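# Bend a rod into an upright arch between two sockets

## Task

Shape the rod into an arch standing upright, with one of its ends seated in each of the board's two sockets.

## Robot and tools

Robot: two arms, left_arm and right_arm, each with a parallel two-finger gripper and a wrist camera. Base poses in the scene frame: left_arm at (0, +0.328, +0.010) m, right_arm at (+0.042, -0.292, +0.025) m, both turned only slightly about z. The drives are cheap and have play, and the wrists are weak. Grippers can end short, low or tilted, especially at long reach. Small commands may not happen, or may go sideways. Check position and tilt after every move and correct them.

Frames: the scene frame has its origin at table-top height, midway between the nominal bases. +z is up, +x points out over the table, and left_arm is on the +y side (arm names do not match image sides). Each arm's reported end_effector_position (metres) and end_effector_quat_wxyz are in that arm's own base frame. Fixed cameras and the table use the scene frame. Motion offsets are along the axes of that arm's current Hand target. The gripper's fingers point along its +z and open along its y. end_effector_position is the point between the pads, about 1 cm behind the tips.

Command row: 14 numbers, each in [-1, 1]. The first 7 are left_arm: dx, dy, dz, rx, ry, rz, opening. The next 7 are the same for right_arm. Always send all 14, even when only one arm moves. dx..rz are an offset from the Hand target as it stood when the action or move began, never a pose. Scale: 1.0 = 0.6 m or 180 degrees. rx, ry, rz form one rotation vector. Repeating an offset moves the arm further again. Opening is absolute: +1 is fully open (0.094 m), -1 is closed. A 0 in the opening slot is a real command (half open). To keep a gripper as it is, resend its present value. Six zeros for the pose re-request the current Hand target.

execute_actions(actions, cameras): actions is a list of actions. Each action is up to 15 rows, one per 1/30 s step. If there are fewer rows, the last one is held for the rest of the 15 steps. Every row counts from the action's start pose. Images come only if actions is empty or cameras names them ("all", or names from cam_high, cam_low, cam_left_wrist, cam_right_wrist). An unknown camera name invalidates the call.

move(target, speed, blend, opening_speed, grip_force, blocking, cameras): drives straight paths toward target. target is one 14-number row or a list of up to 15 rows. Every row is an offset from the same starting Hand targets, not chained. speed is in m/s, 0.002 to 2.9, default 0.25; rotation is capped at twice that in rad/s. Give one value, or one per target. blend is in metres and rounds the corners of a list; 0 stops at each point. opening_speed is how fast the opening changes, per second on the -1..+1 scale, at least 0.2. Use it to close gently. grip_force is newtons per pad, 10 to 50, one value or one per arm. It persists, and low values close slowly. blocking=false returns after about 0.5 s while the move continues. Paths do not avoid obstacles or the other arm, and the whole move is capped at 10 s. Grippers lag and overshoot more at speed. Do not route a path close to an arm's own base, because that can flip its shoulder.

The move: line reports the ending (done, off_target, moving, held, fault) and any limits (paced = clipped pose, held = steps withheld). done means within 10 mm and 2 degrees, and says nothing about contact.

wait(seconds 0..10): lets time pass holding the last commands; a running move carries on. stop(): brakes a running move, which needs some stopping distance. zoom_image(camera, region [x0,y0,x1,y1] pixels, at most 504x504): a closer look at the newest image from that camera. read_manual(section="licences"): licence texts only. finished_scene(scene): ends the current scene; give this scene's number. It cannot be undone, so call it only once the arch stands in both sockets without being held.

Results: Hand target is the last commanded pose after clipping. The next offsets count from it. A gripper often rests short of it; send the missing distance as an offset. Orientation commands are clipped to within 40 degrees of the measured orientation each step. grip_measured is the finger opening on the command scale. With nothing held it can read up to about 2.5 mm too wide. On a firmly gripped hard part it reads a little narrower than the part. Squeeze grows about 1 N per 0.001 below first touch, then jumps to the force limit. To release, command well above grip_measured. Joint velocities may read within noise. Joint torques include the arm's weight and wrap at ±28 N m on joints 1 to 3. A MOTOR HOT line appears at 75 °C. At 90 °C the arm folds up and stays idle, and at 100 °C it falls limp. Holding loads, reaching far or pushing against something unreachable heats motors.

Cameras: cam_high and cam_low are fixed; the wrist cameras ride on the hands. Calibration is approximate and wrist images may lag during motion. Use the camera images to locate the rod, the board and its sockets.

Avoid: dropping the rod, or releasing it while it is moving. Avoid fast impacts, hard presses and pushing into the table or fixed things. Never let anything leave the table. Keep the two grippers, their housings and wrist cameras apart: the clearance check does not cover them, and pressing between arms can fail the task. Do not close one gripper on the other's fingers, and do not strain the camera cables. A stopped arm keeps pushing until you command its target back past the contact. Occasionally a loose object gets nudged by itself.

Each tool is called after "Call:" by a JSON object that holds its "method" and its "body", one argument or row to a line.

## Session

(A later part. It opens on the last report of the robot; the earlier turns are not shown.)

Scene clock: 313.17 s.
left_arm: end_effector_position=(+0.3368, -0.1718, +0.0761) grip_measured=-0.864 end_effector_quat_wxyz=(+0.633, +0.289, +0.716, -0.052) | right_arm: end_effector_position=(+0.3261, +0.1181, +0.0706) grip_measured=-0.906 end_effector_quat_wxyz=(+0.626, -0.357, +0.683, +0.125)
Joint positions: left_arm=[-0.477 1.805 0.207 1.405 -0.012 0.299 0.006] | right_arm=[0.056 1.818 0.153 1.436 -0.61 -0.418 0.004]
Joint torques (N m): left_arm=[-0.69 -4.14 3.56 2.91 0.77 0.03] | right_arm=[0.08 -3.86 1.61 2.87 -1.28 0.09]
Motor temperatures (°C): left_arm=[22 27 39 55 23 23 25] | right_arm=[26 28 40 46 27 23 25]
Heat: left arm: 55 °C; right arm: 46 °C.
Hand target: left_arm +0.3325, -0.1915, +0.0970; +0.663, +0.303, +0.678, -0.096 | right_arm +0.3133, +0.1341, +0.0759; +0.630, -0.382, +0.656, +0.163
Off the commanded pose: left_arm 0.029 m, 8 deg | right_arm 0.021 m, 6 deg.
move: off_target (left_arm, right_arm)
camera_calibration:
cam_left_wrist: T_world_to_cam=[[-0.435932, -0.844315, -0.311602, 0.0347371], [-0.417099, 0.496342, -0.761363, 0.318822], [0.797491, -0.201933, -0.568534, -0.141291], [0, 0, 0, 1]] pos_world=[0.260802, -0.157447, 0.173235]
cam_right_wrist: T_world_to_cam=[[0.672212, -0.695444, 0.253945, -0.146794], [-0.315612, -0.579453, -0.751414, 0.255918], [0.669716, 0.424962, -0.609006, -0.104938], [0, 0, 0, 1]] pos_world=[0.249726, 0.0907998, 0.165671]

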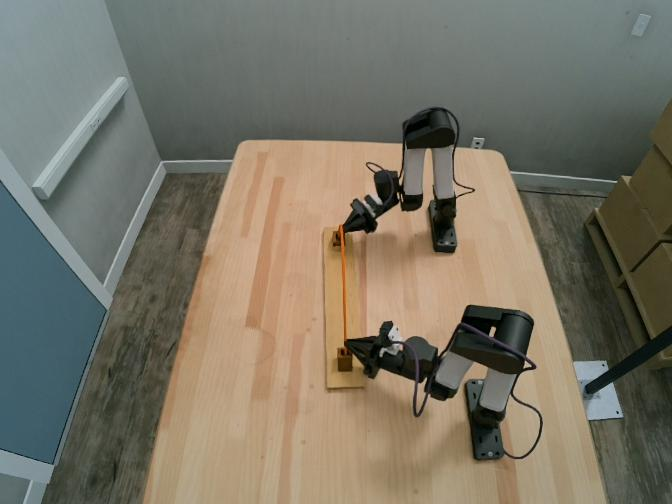

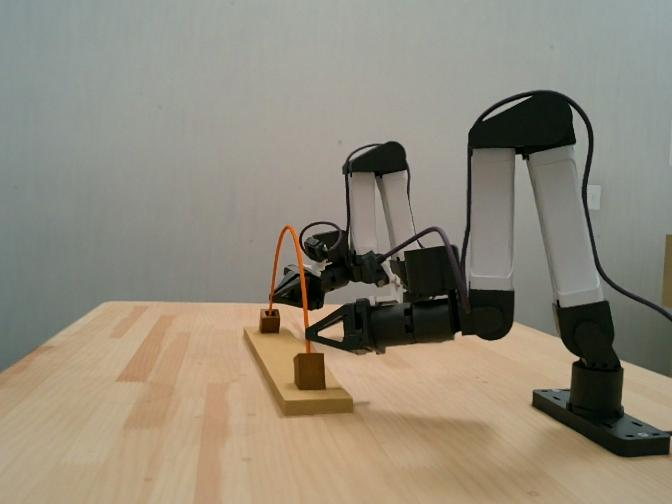

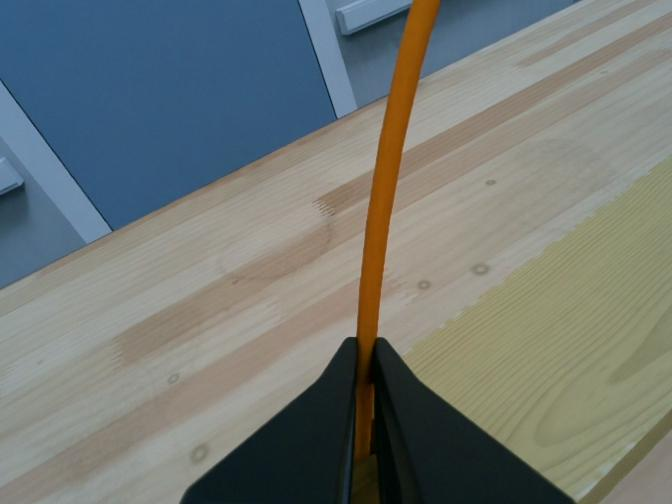

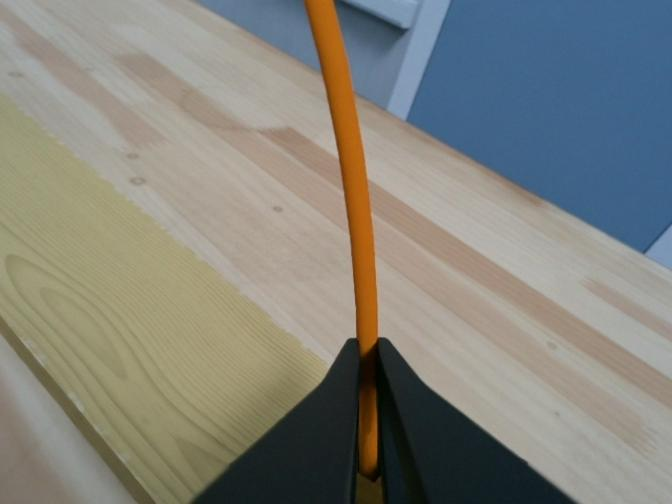

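Call:
{"method": "move", "body": {
  "target": [0.0113, 0.0112, -0.0093, 0, 0, 0, -1.0, 0.0104, -0.0080, -0.0072, 0, 0, 0, -1.0],
  "speed": 0.03,
  "cameras": ["all"]
}}

Scene clock: 322.43 s.
left_arm: end_effector_position=(+0.3354, -0.1690, +0.0766) grip_measured=-0.864 end_effector_quat_wxyz=(+0.637, +0.295, +0.709, -0.066) | right_arm: end_effector_position=(+0.3241, +0.1154, +0.0710) grip_measured=-0.906 end_effector_quat_wxyz=(+0.631, -0.365, +0.671, +0.133)
Joint positions: left_arm=[-0.441 1.822 0.195 1.446 0.057 0.301 0.006] | right_arm=[0.021 1.855 0.153 1.485 -0.674 -0.427 0.004]
Joint torques (N m): left_arm=[-0.28 -3.26 2.78 2.97 0.51 0.04] | right_arm=[-0.36 -3.71 1.57 2.65 -1.02 0.1]
Motor temperatures (°C): left_arm=[22 27 38 56 23 23 25] | right_arm=[26 28 39 46 27 23 25]
Heat: left arm: 56 °C; right arm: 46 °C.
Hand target: left_arm +0.3319, -0.1813, +0.0929; +0.663, +0.303, +0.678, -0.096 | right_arm +0.3142, +0.1261, +0.0719; +0.630, -0.382, +0.656, +0.163
Off the commanded pose: left_arm 0.021 m, 6 deg | right_arm 0.015 m, 4 deg.
move: off_target (left_arm, right_arm)
camera_calibration:
cam_left_wrist: T_world_to_cam=[[-0.460345, -0.835086, -0.301188, 0.0455478], [-0.396971, 0.497107, -0.771556, 0.311476], [0.794038, -0.235619, -0.560346, -0.14455], [0, 0, 0, 1]] pos_world=[0.259393, -0.150859, 0.173041]
cam_right_wrist: T_world_to_cam=[[0.687765, -0.677554, 0.260576, -0.155042], [-0.285408, -0.582427, -0.761131, 0.245214], [0.667474, 0.44911, -0.593953, -0.105364], [0, 0, 0, 1]] pos_world=[0.246946, 0.0850893, 0.164459]

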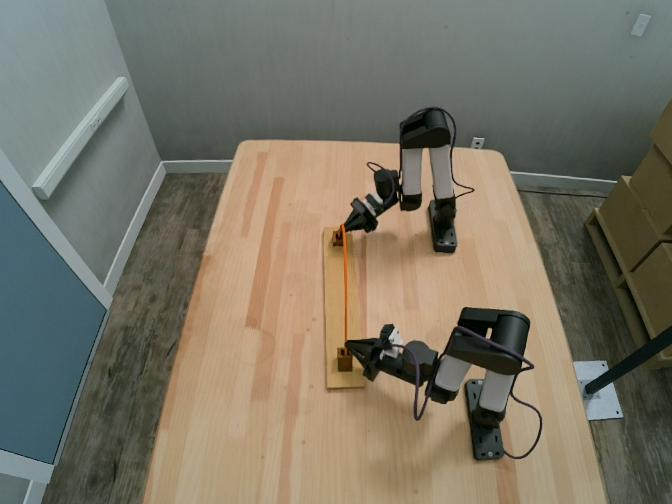

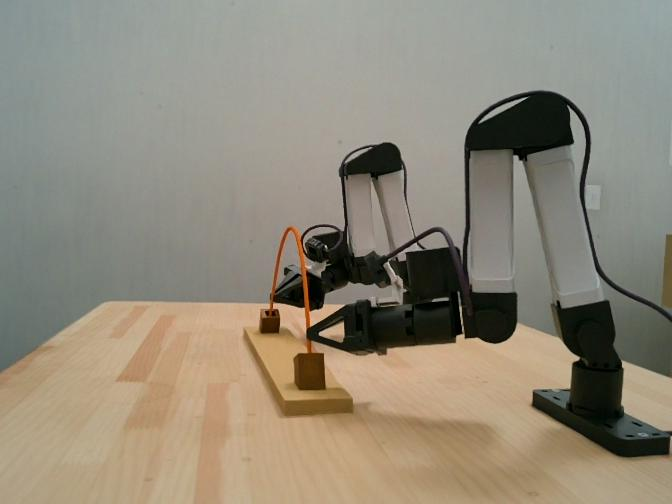

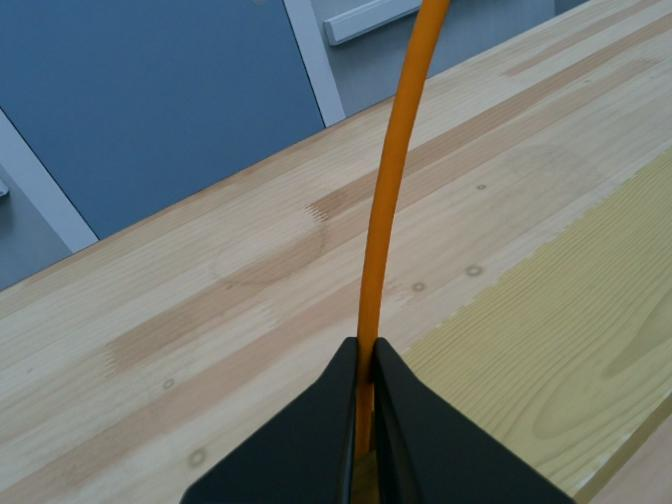

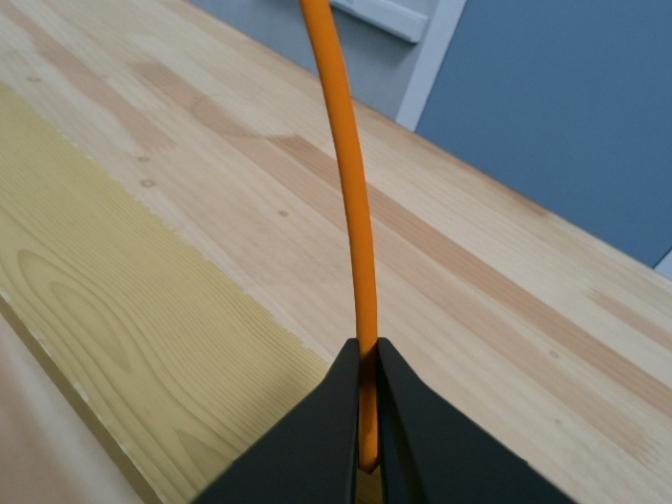

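Call:
{"method": "move", "body": {
  "target": [0.0113, 0.0142, -0.0120, 0, 0, 0, -1.0, 0.0104, -0.0100, -0.0092, 0, 0, 0, -1.0],
  "speed": 0.03,
  "cameras": ["all"]
}}

Call:
{"method": "zoom_image", "body": {
  "camera": "cam_low",
  "region": [240, 270, 370, 420]
}}

Call:
{"method": "zoom_image", "body": {
  "camera": "cam_high",
  "region": [315, 205, 375, 265]
}}

Call:
{"method": "zoom_image", "body": {
  "camera": "cam_high",
  "region": [315, 315, 385, 385]
}}

Call:
{"method": "zoom_image", "body": {
  "camera": "cam_right_wrist",
  "region": [260, 300, 470, 504]
}}

Call:
{"method": "zoom_image", "body": {
  "camera": "cam_left_wrist",
  "region": [260, 300, 470, 504]
}}

Scene clock: 326.20 s.
left_arm: end_effector_position=(+0.3335, -0.1674, +0.0767) grip_measured=-0.864 end_effector_quat_wxyz=(+0.635, +0.309, +0.702, -0.086) | right_arm: end_effector_position=(+0.3207, +0.1124, +0.0702) grip_measured=-0.906 end_effector_quat_wxyz=(+0.631, -0.379, +0.661, +0.146)
Joint positions: left_arm=[-0.395 1.822 0.189 1.452 0.152 0.309 0.006] | right_arm=[-0.022 1.872 0.157 1.491 -0.757 -0.448 0.004]
Joint torques (N m): left_arm=[0.36 -2.55 1.33 3.15 0.1 0.03] | right_arm=[-0.9 -2.56 1.5 2.69 -0.65 0.15]
Motor temperatures (°C): left_arm=[22 27 37 57 23 23 25] | right_arm=[26 28 39 46 27 23 25]
Heat: left arm: 57 °C; right arm: 46 °C.
Hand target: left_arm +0.3308, -0.1687, +0.0894; +0.663, +0.303, +0.678, -0.096 | right_arm +0.3151, +0.1164, +0.0685; +0.630, -0.382, +0.656, +0.163
Off the commanded pose: left_arm 0.013 m, 4 deg | right_arm 0.007 m, 2 deg.
joint sent to its limit (left arm) — joint 4 (wrist pitch), upper limit. The joint targets are off in position, not in orientation.
move: off_target (left_arm)
camera_calibration:
cam_left_wrist: T_world_to_cam=[[-0.501614, -0.814248, -0.292205, 0.062669], [-0.374794, 0.508976, -0.774902, 0.304756], [0.779687, -0.279185, -0.560485, -0.145105], [0, 0, 0, 1]] pos_world=[0.258793, -0.144596, 0.173139]
cam_right_wrist: T_world_to_cam=[[0.713135, -0.64915, 0.264658, -0.166077], [-0.255013, -0.591884, -0.764619, 0.233547], [0.652999, 0.477785, -0.587634, -0.101207], [0, 0, 0, 1]] pos_world=[0.244081, 0.0787787, 0.163055]

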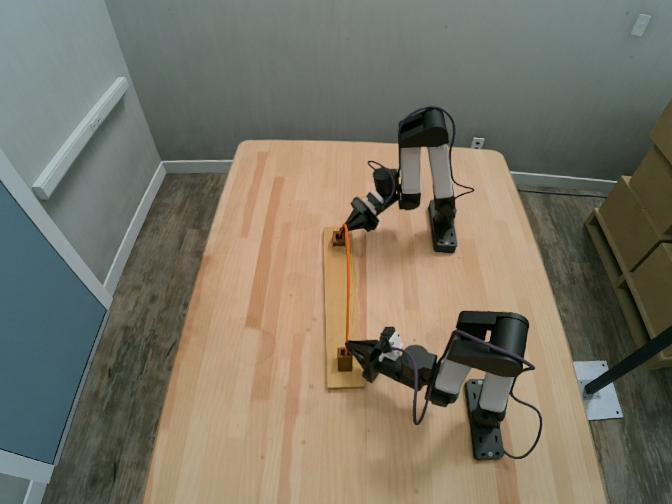

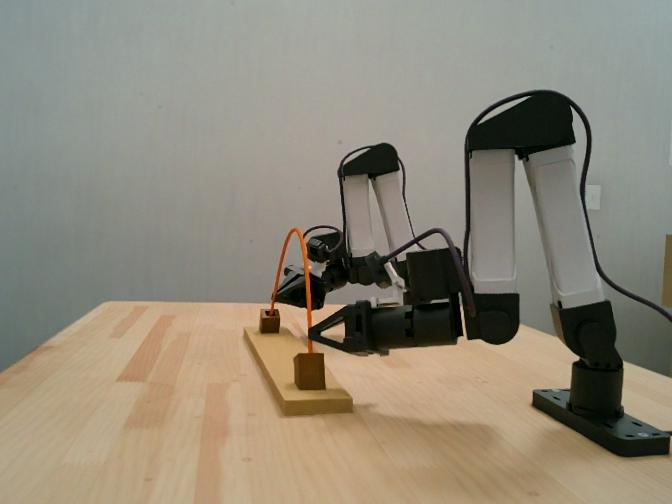

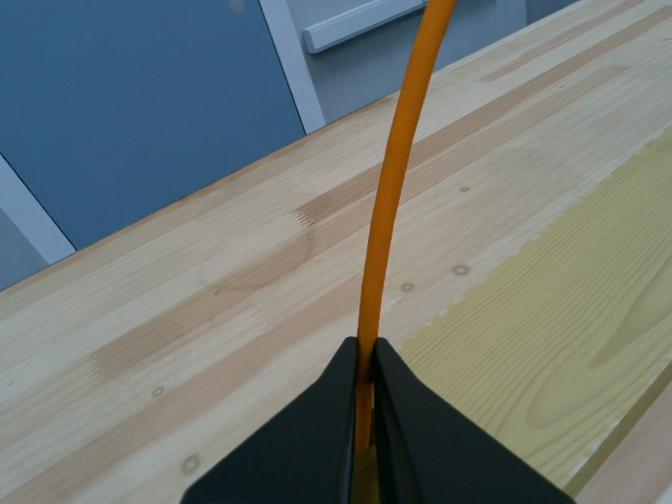

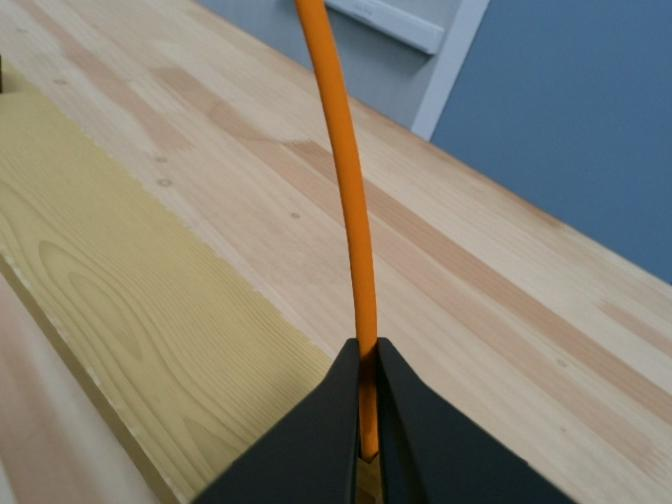

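Scaled by 3.360 from the camera's 672x504 image, which has a finer 960x720 frame.

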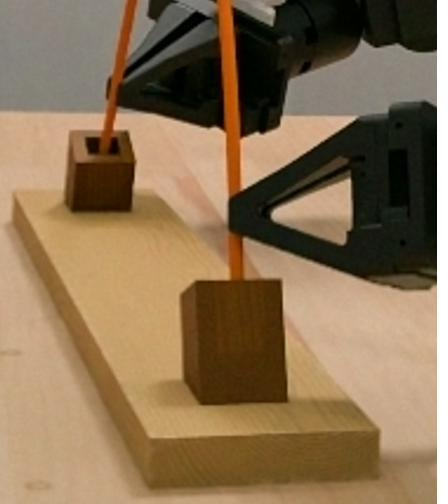

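Scaled by 8.400 from the camera's 672x504 image, which has a finer 960x720 frame.

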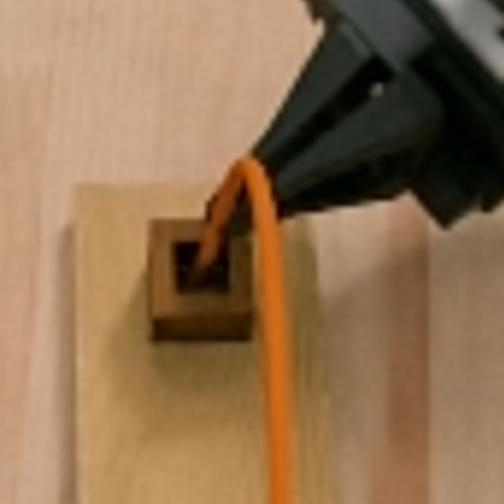

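Scaled by 7.200 from the camera's 672x504 image, which has a finer 960x720 frame.

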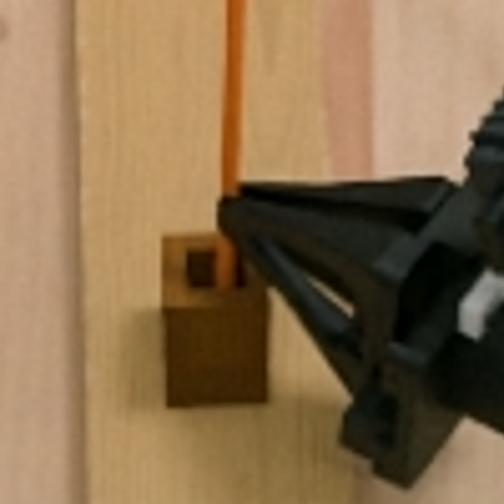

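Scaled by 2.400 from the camera's 672x504 image, which has a finer 960x720 frame.

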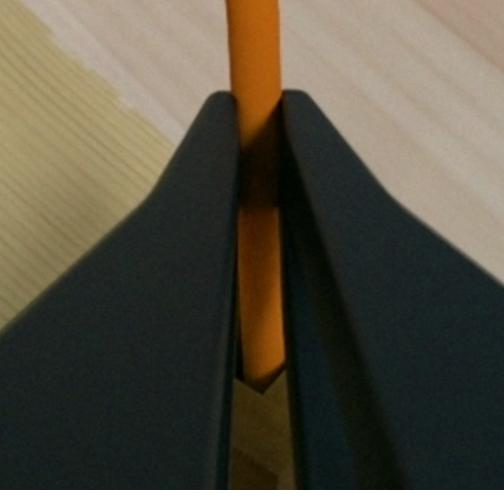

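Scaled by 2.400 from the camera's 672x504 image, which has a finer 960x720 frame.

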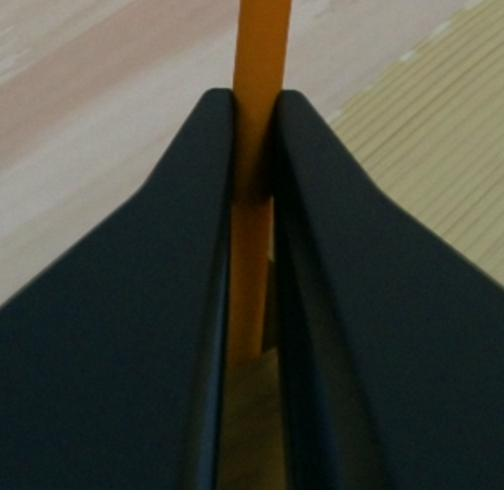

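Call:
{"method": "move", "body": {
  "target": [-0.0023, 0.0081, 0.0109, 0, 0, 0, -1.0, -0.0002, -0.0122, 0.0115, 0, 0, 0, -1.0],
  "speed": 0.03,
  "cameras": ["cam_high", "cam_low"]
}}

Call:
{"method": "zoom_image", "body": {
  "camera": "cam_high",
  "region": [315, 205, 375, 265]
}}

Call:
{"method": "zoom_image", "body": {
  "camera": "cam_high",
  "region": [315, 315, 385, 385]
}}

Call:
{"method": "zoom_image", "body": {
  "camera": "cam_low",
  "region": [240, 220, 370, 420]
}}

Scene clock: 330.73 s.
left_arm: end_effector_position=(+0.3362, -0.1678, +0.0771) grip_measured=-0.864 end_effector_quat_wxyz=(+0.636, +0.311, +0.700, -0.090) | right_arm: end_effector_position=(+0.3268, +0.1125, +0.0721) grip_measured=-0.906 end_effector_quat_wxyz=(+0.635, -0.380, +0.657, +0.144)
Joint positions: left_arm=[-0.384 1.83 0.2 1.452 0.172 0.309 0.006] | right_arm=[-0.022 1.883 0.18 1.491 -0.758 -0.448 0.004]
Joint torques (N m): left_arm=[0.4 -2.63 2.88 3.01 0.04 0.03] | right_arm=[-0.79 -3.62 2.96 2.29 -0.6 0.21]
Motor temperatures (°C): left_arm=[22 27 37 58 23 23 25] | right_arm=[26 28 38 46 27 23 25]
Heat: left arm: 58 °C; right arm: 46 °C.
Hand target: left_arm +0.3389, -0.1687, +0.0914; +0.663, +0.303, +0.678, -0.096 | right_arm +0.3251, +0.1165, +0.0695; +0.630, -0.382, +0.656, +0.163
Off the commanded pose: left_arm 0.015 m, 4 deg | right_arm 0.005 m, 2 deg.
move: off_target (left_arm)
Images, in order (width x height): cam_high 672x504, cam_low 672x504.

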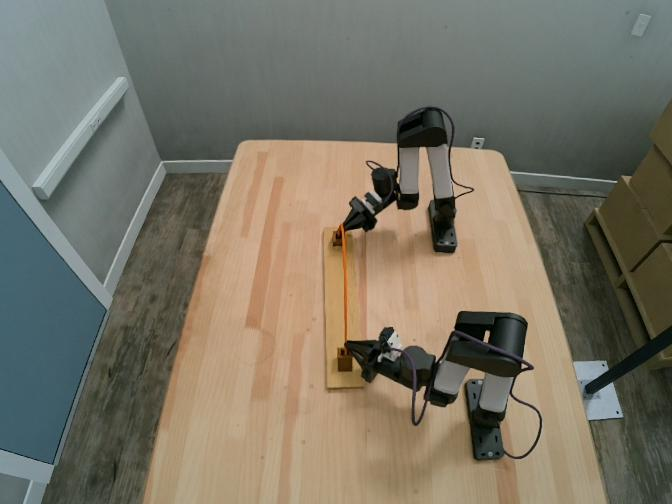

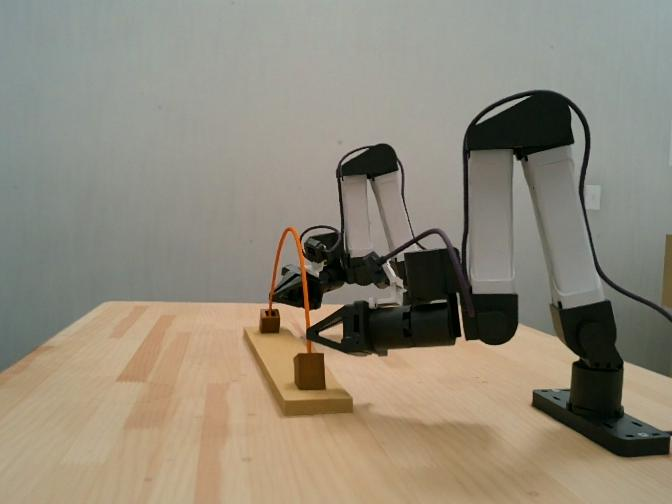

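Scaled by 8.400 from the camera's 672x504 image, which has a finer 960x720 frame.

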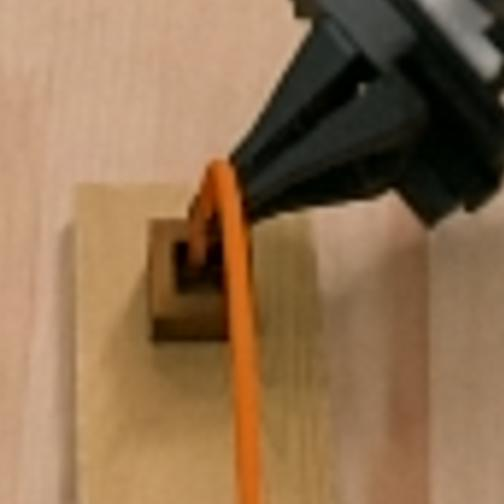

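Scaled by 7.200 from the camera's 672x504 image, which has a finer 960x720 frame.

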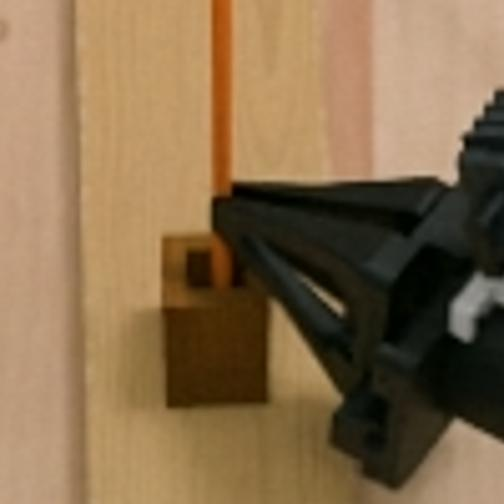

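Scaled by 2.520 from the camera's 672x504 image, which has a finer 960x720 frame.

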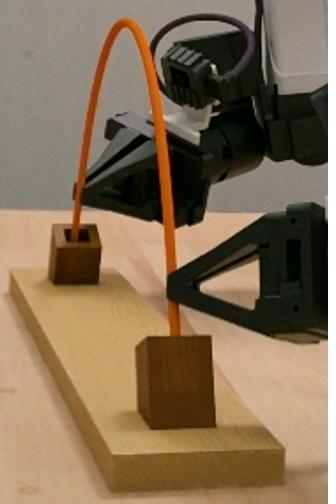

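Call:
{"method": "move", "body": {
  "target": [0, 0, 0, 0, 0, 0, -1.0, 0, 0, 0, 0, 0, 0, -0.5],
  "opening_speed": 0.3,
  "cameras": ["cam_high", "cam_low", "cam_right_wrist"]
}}

Call:
{"method": "zoom_image", "body": {
  "camera": "cam_low",
  "region": [240, 220, 370, 420]
}}

Call:
{"method": "zoom_image", "body": {
  "camera": "cam_high",
  "region": [315, 205, 375, 265]
}}

Scene clock: 334.10 s.
left_arm: end_effector_position=(+0.3365, -0.1669, +0.0772) grip_measured=-0.864 end_effector_quat_wxyz=(+0.636, +0.311, +0.700, -0.090) | right_arm: end_effector_position=(+0.3250, +0.1141, +0.0696) grip_measured=-0.502 end_effector_quat_wxyz=(+0.632, -0.383, +0.657, +0.150)
Joint positions: left_arm=[-0.379 1.83 0.2 1.452 0.176 0.309 0.006] | right_arm=[-0.022 1.892 0.18 1.491 -0.771 -0.448 0.023]
Joint torques (N m): left_arm=[0.4 -2.62 2.89 3.01 0.03 0.03] | right_arm=[-0.79 -4.31 2.92 2.29 -0.47 0.2]
Motor temperatures (°C): left_arm=[22 27 37 59 23 23 25] | right_arm=[26 28 38 46 27 23 25]
Heat: left arm: 59 °C; right arm: 46 °C.
Hand target: left_arm +0.3389, -0.1687, +0.0914; +0.663, +0.303, +0.678, -0.096 | right_arm +0.3251, +0.1165, +0.0695; +0.630, -0.382, +0.656, +0.163
Off the commanded pose: left_arm 0.015 m, 4 deg | right_arm 0.002 m, 1 deg.
move: off_target (left_arm)
camera_calibration:
cam_right_wrist: T_world_to_cam=[[0.721042, -0.640234, 0.26495, -0.171555], [-0.244608, -0.592965, -0.767176, 0.232018], [0.648278, 0.488357, -0.584159, -0.10511], [0, 0, 0, 1]] pos_world=[0.248593, 0.0790748, 0.162052]
Images, in order (width x height): cam_high 672x504, cam_low 672x504, cam_right_wrist 672x504.

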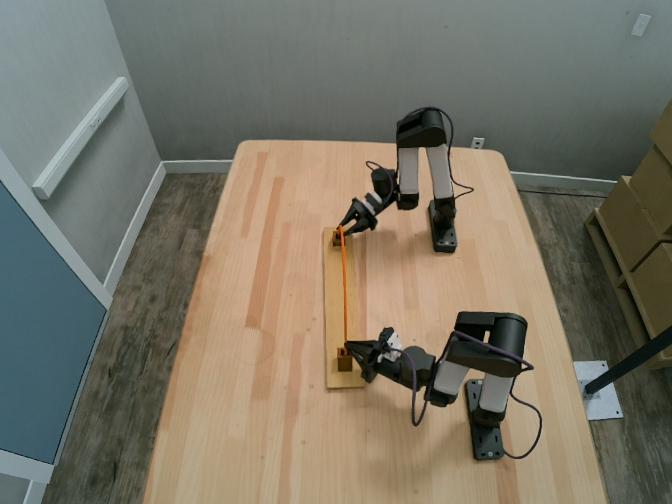

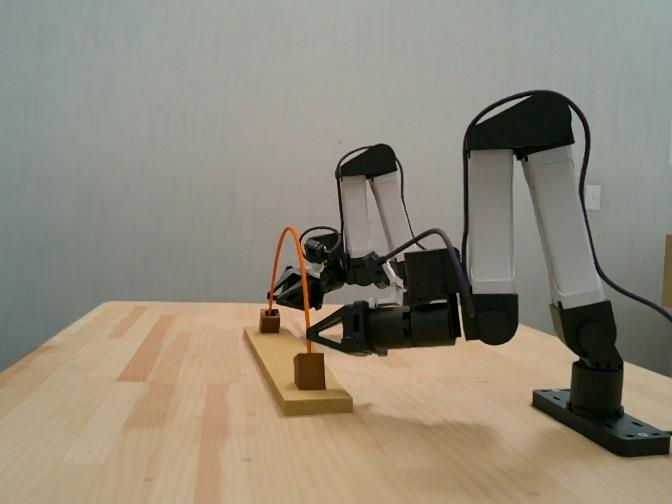

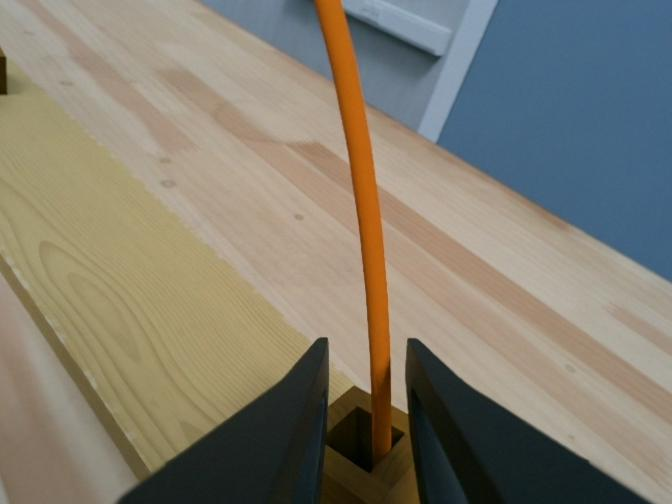

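Scaled by 2.520 from the camera's 672x504 image, which has a finer 960x720 frame.

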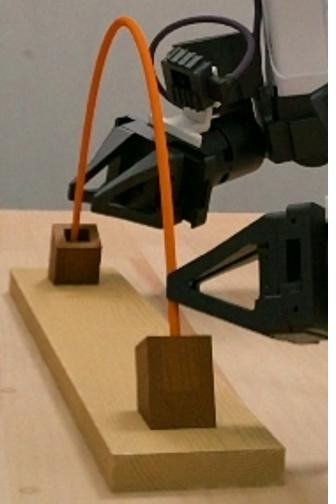

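Scaled by 8.400 from the camera's 672x504 image, which has a finer 960x720 frame.

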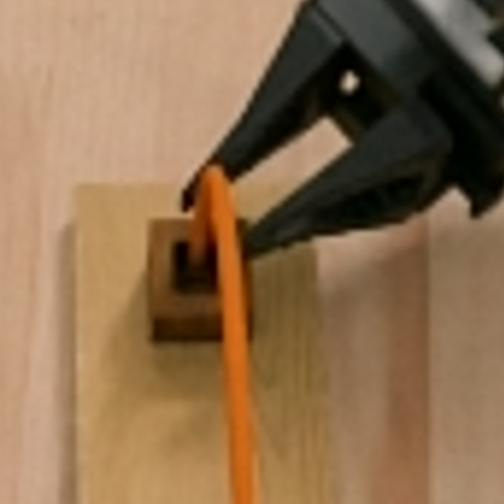

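Call:
{"method": "move", "body": {
  "target": [0, 0, 0, 0, 0, 0, -0.5, 0, 0, 0, 0, 0, 0, -0.3],
  "opening_speed": 0.3,
  "cameras": ["cam_high", "cam_low", "cam_left_wrist", "cam_right_wrist"]
}}

Call:
{"method": "zoom_image", "body": {
  "camera": "cam_low",
  "region": [240, 220, 370, 420]
}}

Scene clock: 337.20 s.
left_arm: end_effector_position=(+0.3367, -0.1646, +0.0692) grip_measured=-0.503 end_effector_quat_wxyz=(+0.627, +0.308, +0.710, -0.090) | right_arm: end_effector_position=(+0.3250, +0.1141, +0.0696) grip_measured=-0.301 end_effector_quat_wxyz=(+0.632, -0.383, +0.657, +0.150)
Joint positions: left_arm=[-0.375 1.851 0.2 1.451 0.173 0.302 0.023] | right_arm=[-0.022 1.892 0.18 1.491 -0.771 -0.448 0.033]
Joint torques (N m): left_arm=[-0.06 -4.21 2.65 3.05 0.05 0.03] | right_arm=[-0.79 -4.31 2.93 2.29 -0.48 0.2]
Motor temperatures (°C): left_arm=[22 27 37 60 23 23 25] | right_arm=[26 28 38 45 27 23 24]
Heat: left arm: 60 °C; right arm: 45 °C.
Hand target: left_arm +0.3389, -0.1687, +0.0914; +0.663, +0.303, +0.678, -0.096 | right_arm +0.3251, +0.1165, +0.0695; +0.630, -0.382, +0.656, +0.163
Off the commanded pose: left_arm 0.023 m, 6 deg | right_arm 0.002 m, 1 deg.
move: off_target (left_arm)
camera_calibration:
cam_left_wrist: T_world_to_cam=[[-0.508203, -0.81468, -0.279332, 0.0655789], [-0.392645, 0.507838, -0.766766, 0.303995], [0.766524, -0.279994, -0.577965, -0.145503], [0, 0, 0, 1]] pos_world=[0.264221, -0.141695, 0.167316]
cam_right_wrist: T_world_to_cam=[[0.721042, -0.640234, 0.26495, -0.171555], [-0.244608, -0.592965, -0.767176, 0.232018], [0.648278, 0.488357, -0.584159, -0.10511], [0, 0, 0, 1]] pos_world=[0.248593, 0.0790748, 0.162052]

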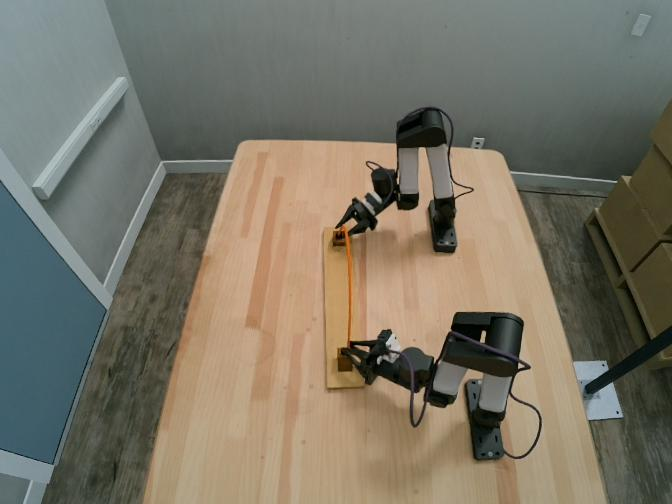

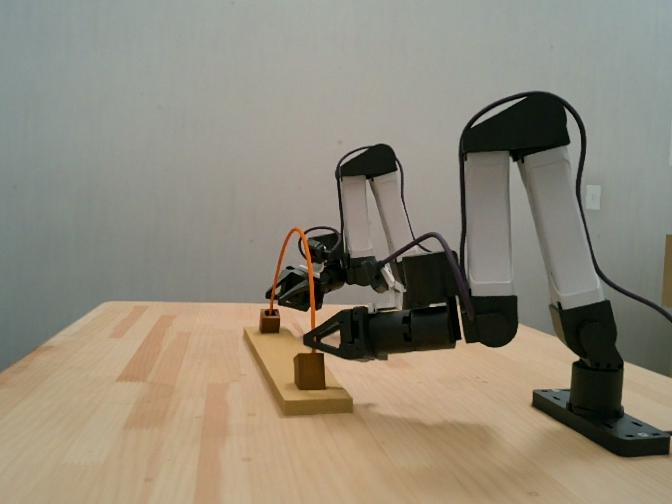

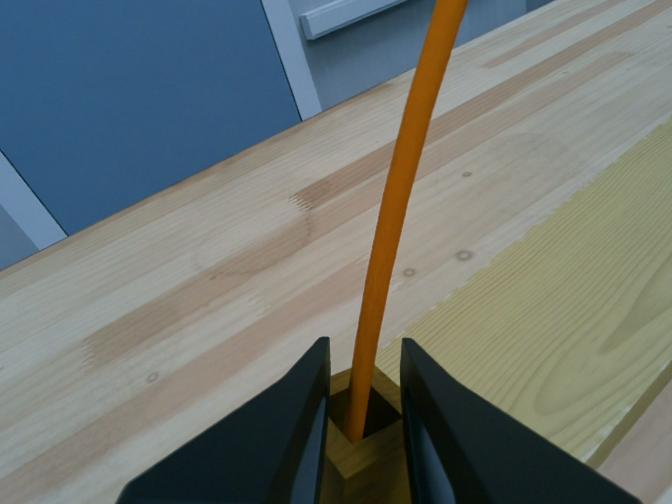

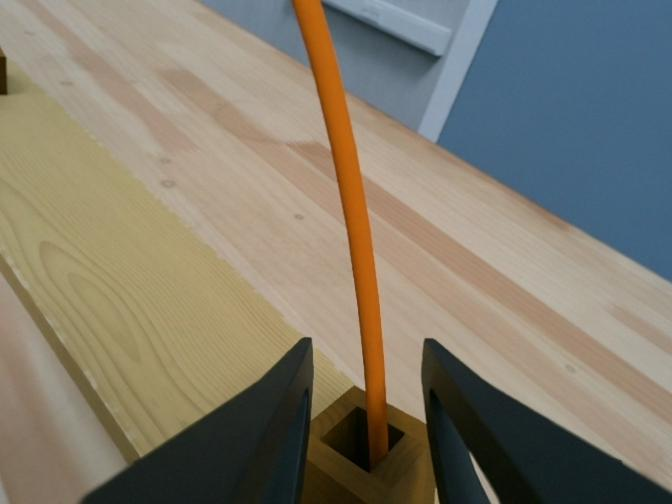

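Scaled by 2.520 from the camera's 672x504 image, which has a finer 960x720 frame.

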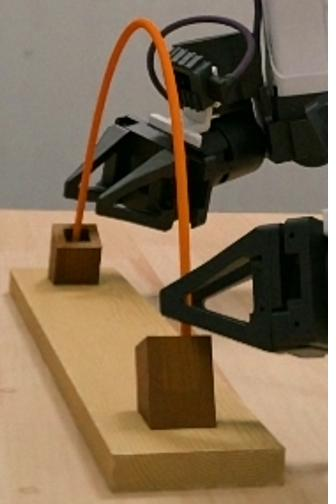

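Call:
{"method": "move", "body": {
  "target": [0, 0, -0.06, 0, 0, 0, -0.3, 0, 0, -0.06, 0, 0, 0, -0.3],
  "speed": 0.05,
  "cameras": ["cam_high", "cam_low", "cam_left_wrist", "cam_right_wrist"]
}}

Call:
{"method": "zoom_image", "body": {
  "camera": "cam_low",
  "region": [240, 220, 370, 420]
}}

Call:
{"method": "zoom_image", "body": {
  "camera": "cam_high",
  "region": [300, 200, 400, 400]
}}

Scene clock: 342.37 s.
left_arm: end_effector_position=(+0.3020, -0.1489, +0.0600) grip_measured=-0.303 end_effector_quat_wxyz=(+0.606, +0.313, +0.725, -0.097) | right_arm: end_effector_position=(+0.3029, +0.0901, +0.0728) grip_measured=-0.301 end_effector_quat_wxyz=(+0.630, -0.372, +0.662, +0.162)
Joint positions: left_arm=[-0.35 1.768 0.063 1.451 0.21 0.302 0.033] | right_arm=[-0.16 1.826 0.105 1.47 -0.909 -0.461 0.033]
Joint torques (N m): left_arm=[0.43 -5.78 2.5 3.14 0.07 0.1] | right_arm=[-1.1 -6.9 1.63 1.9 -0.51 -0.14]
Motor temperatures (°C): left_arm=[22 27 36 61 23 23 24] | right_arm=[26 28 38 45 27 23 24]
Heat: left arm: 61 °C; right arm: 45 °C.
Hand target: left_arm +0.3086, -0.1496, +0.0951; +0.663, +0.303, +0.678, -0.096 | right_arm +0.2999, +0.0915, +0.0750; +0.630, -0.382, +0.656, +0.163
Off the commanded pose: left_arm 0.036 m, 8 deg | right_arm 0.004 m, 1 deg.
joint sent to its limit (left arm) — joint 4 (wrist pitch), upper limit. The joint targets are off in position, not in orientation.
move: off_target (left_arm)
camera_calibration:
cam_left_wrist: T_world_to_cam=[[-0.531792, -0.80572, -0.260794, 0.0655008], [-0.426862, 0.520988, -0.739162, 0.285947], [0.731428, -0.281757, -0.620988, -0.106902], [0, 0, 0, 1]] pos_world=[0.235083, -0.12632, 0.162059]
cam_right_wrist: T_world_to_cam=[[0.724575, -0.64814, 0.234322, -0.169939], [-0.260529, -0.57235, -0.777522, 0.218647], [0.638057, 0.502325, -0.58357, -0.0753848], [0, 0, 0, 1]] pos_world=[0.228197, 0.0528663, 0.165831]

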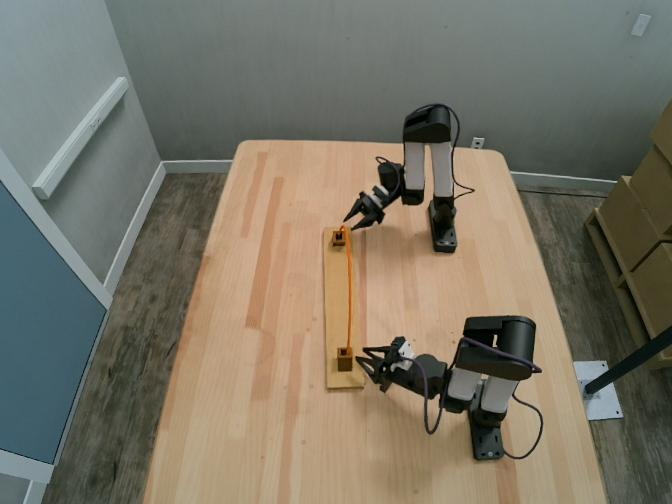

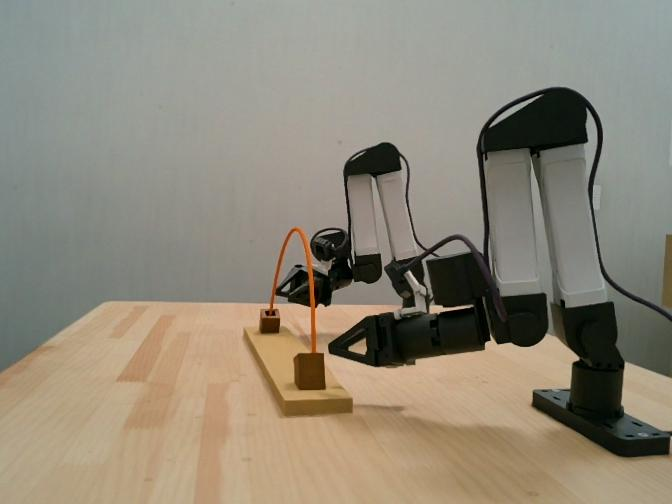

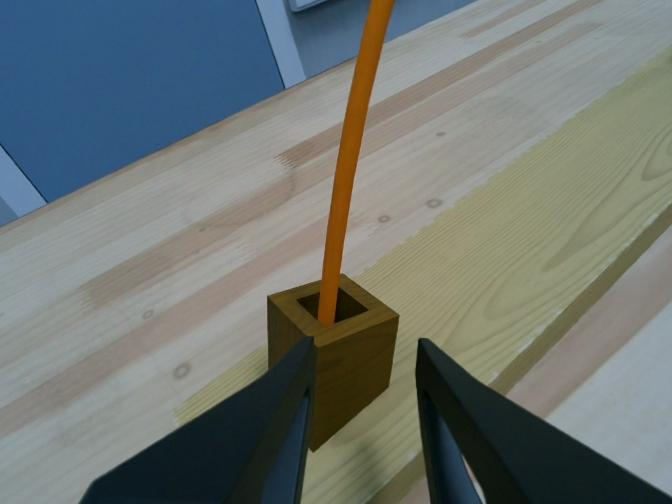

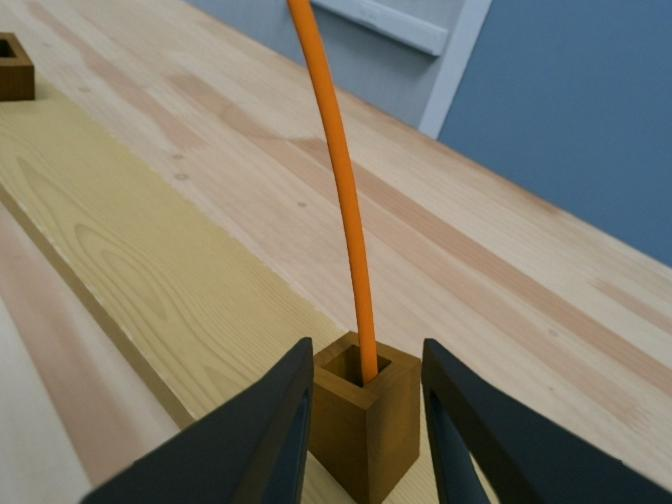

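Scaled by 2.520 from the camera's 672x504 image, which has a finer 960x720 frame.

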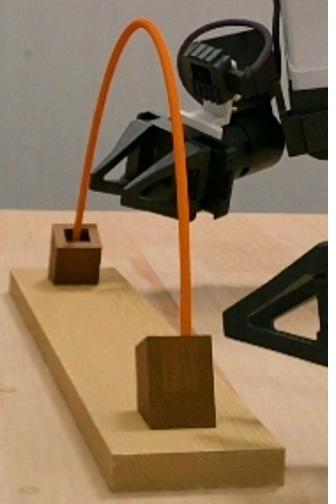

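Scaled by 2.520 from the camera's 672x504 image, which has a finer 960x720 frame.

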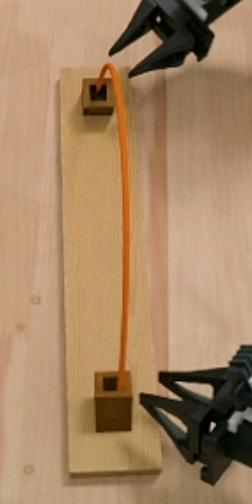

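Call:
{"method": "finished_scene", "body": {
  "scene": 1
}}

The scene is finished: the task was done.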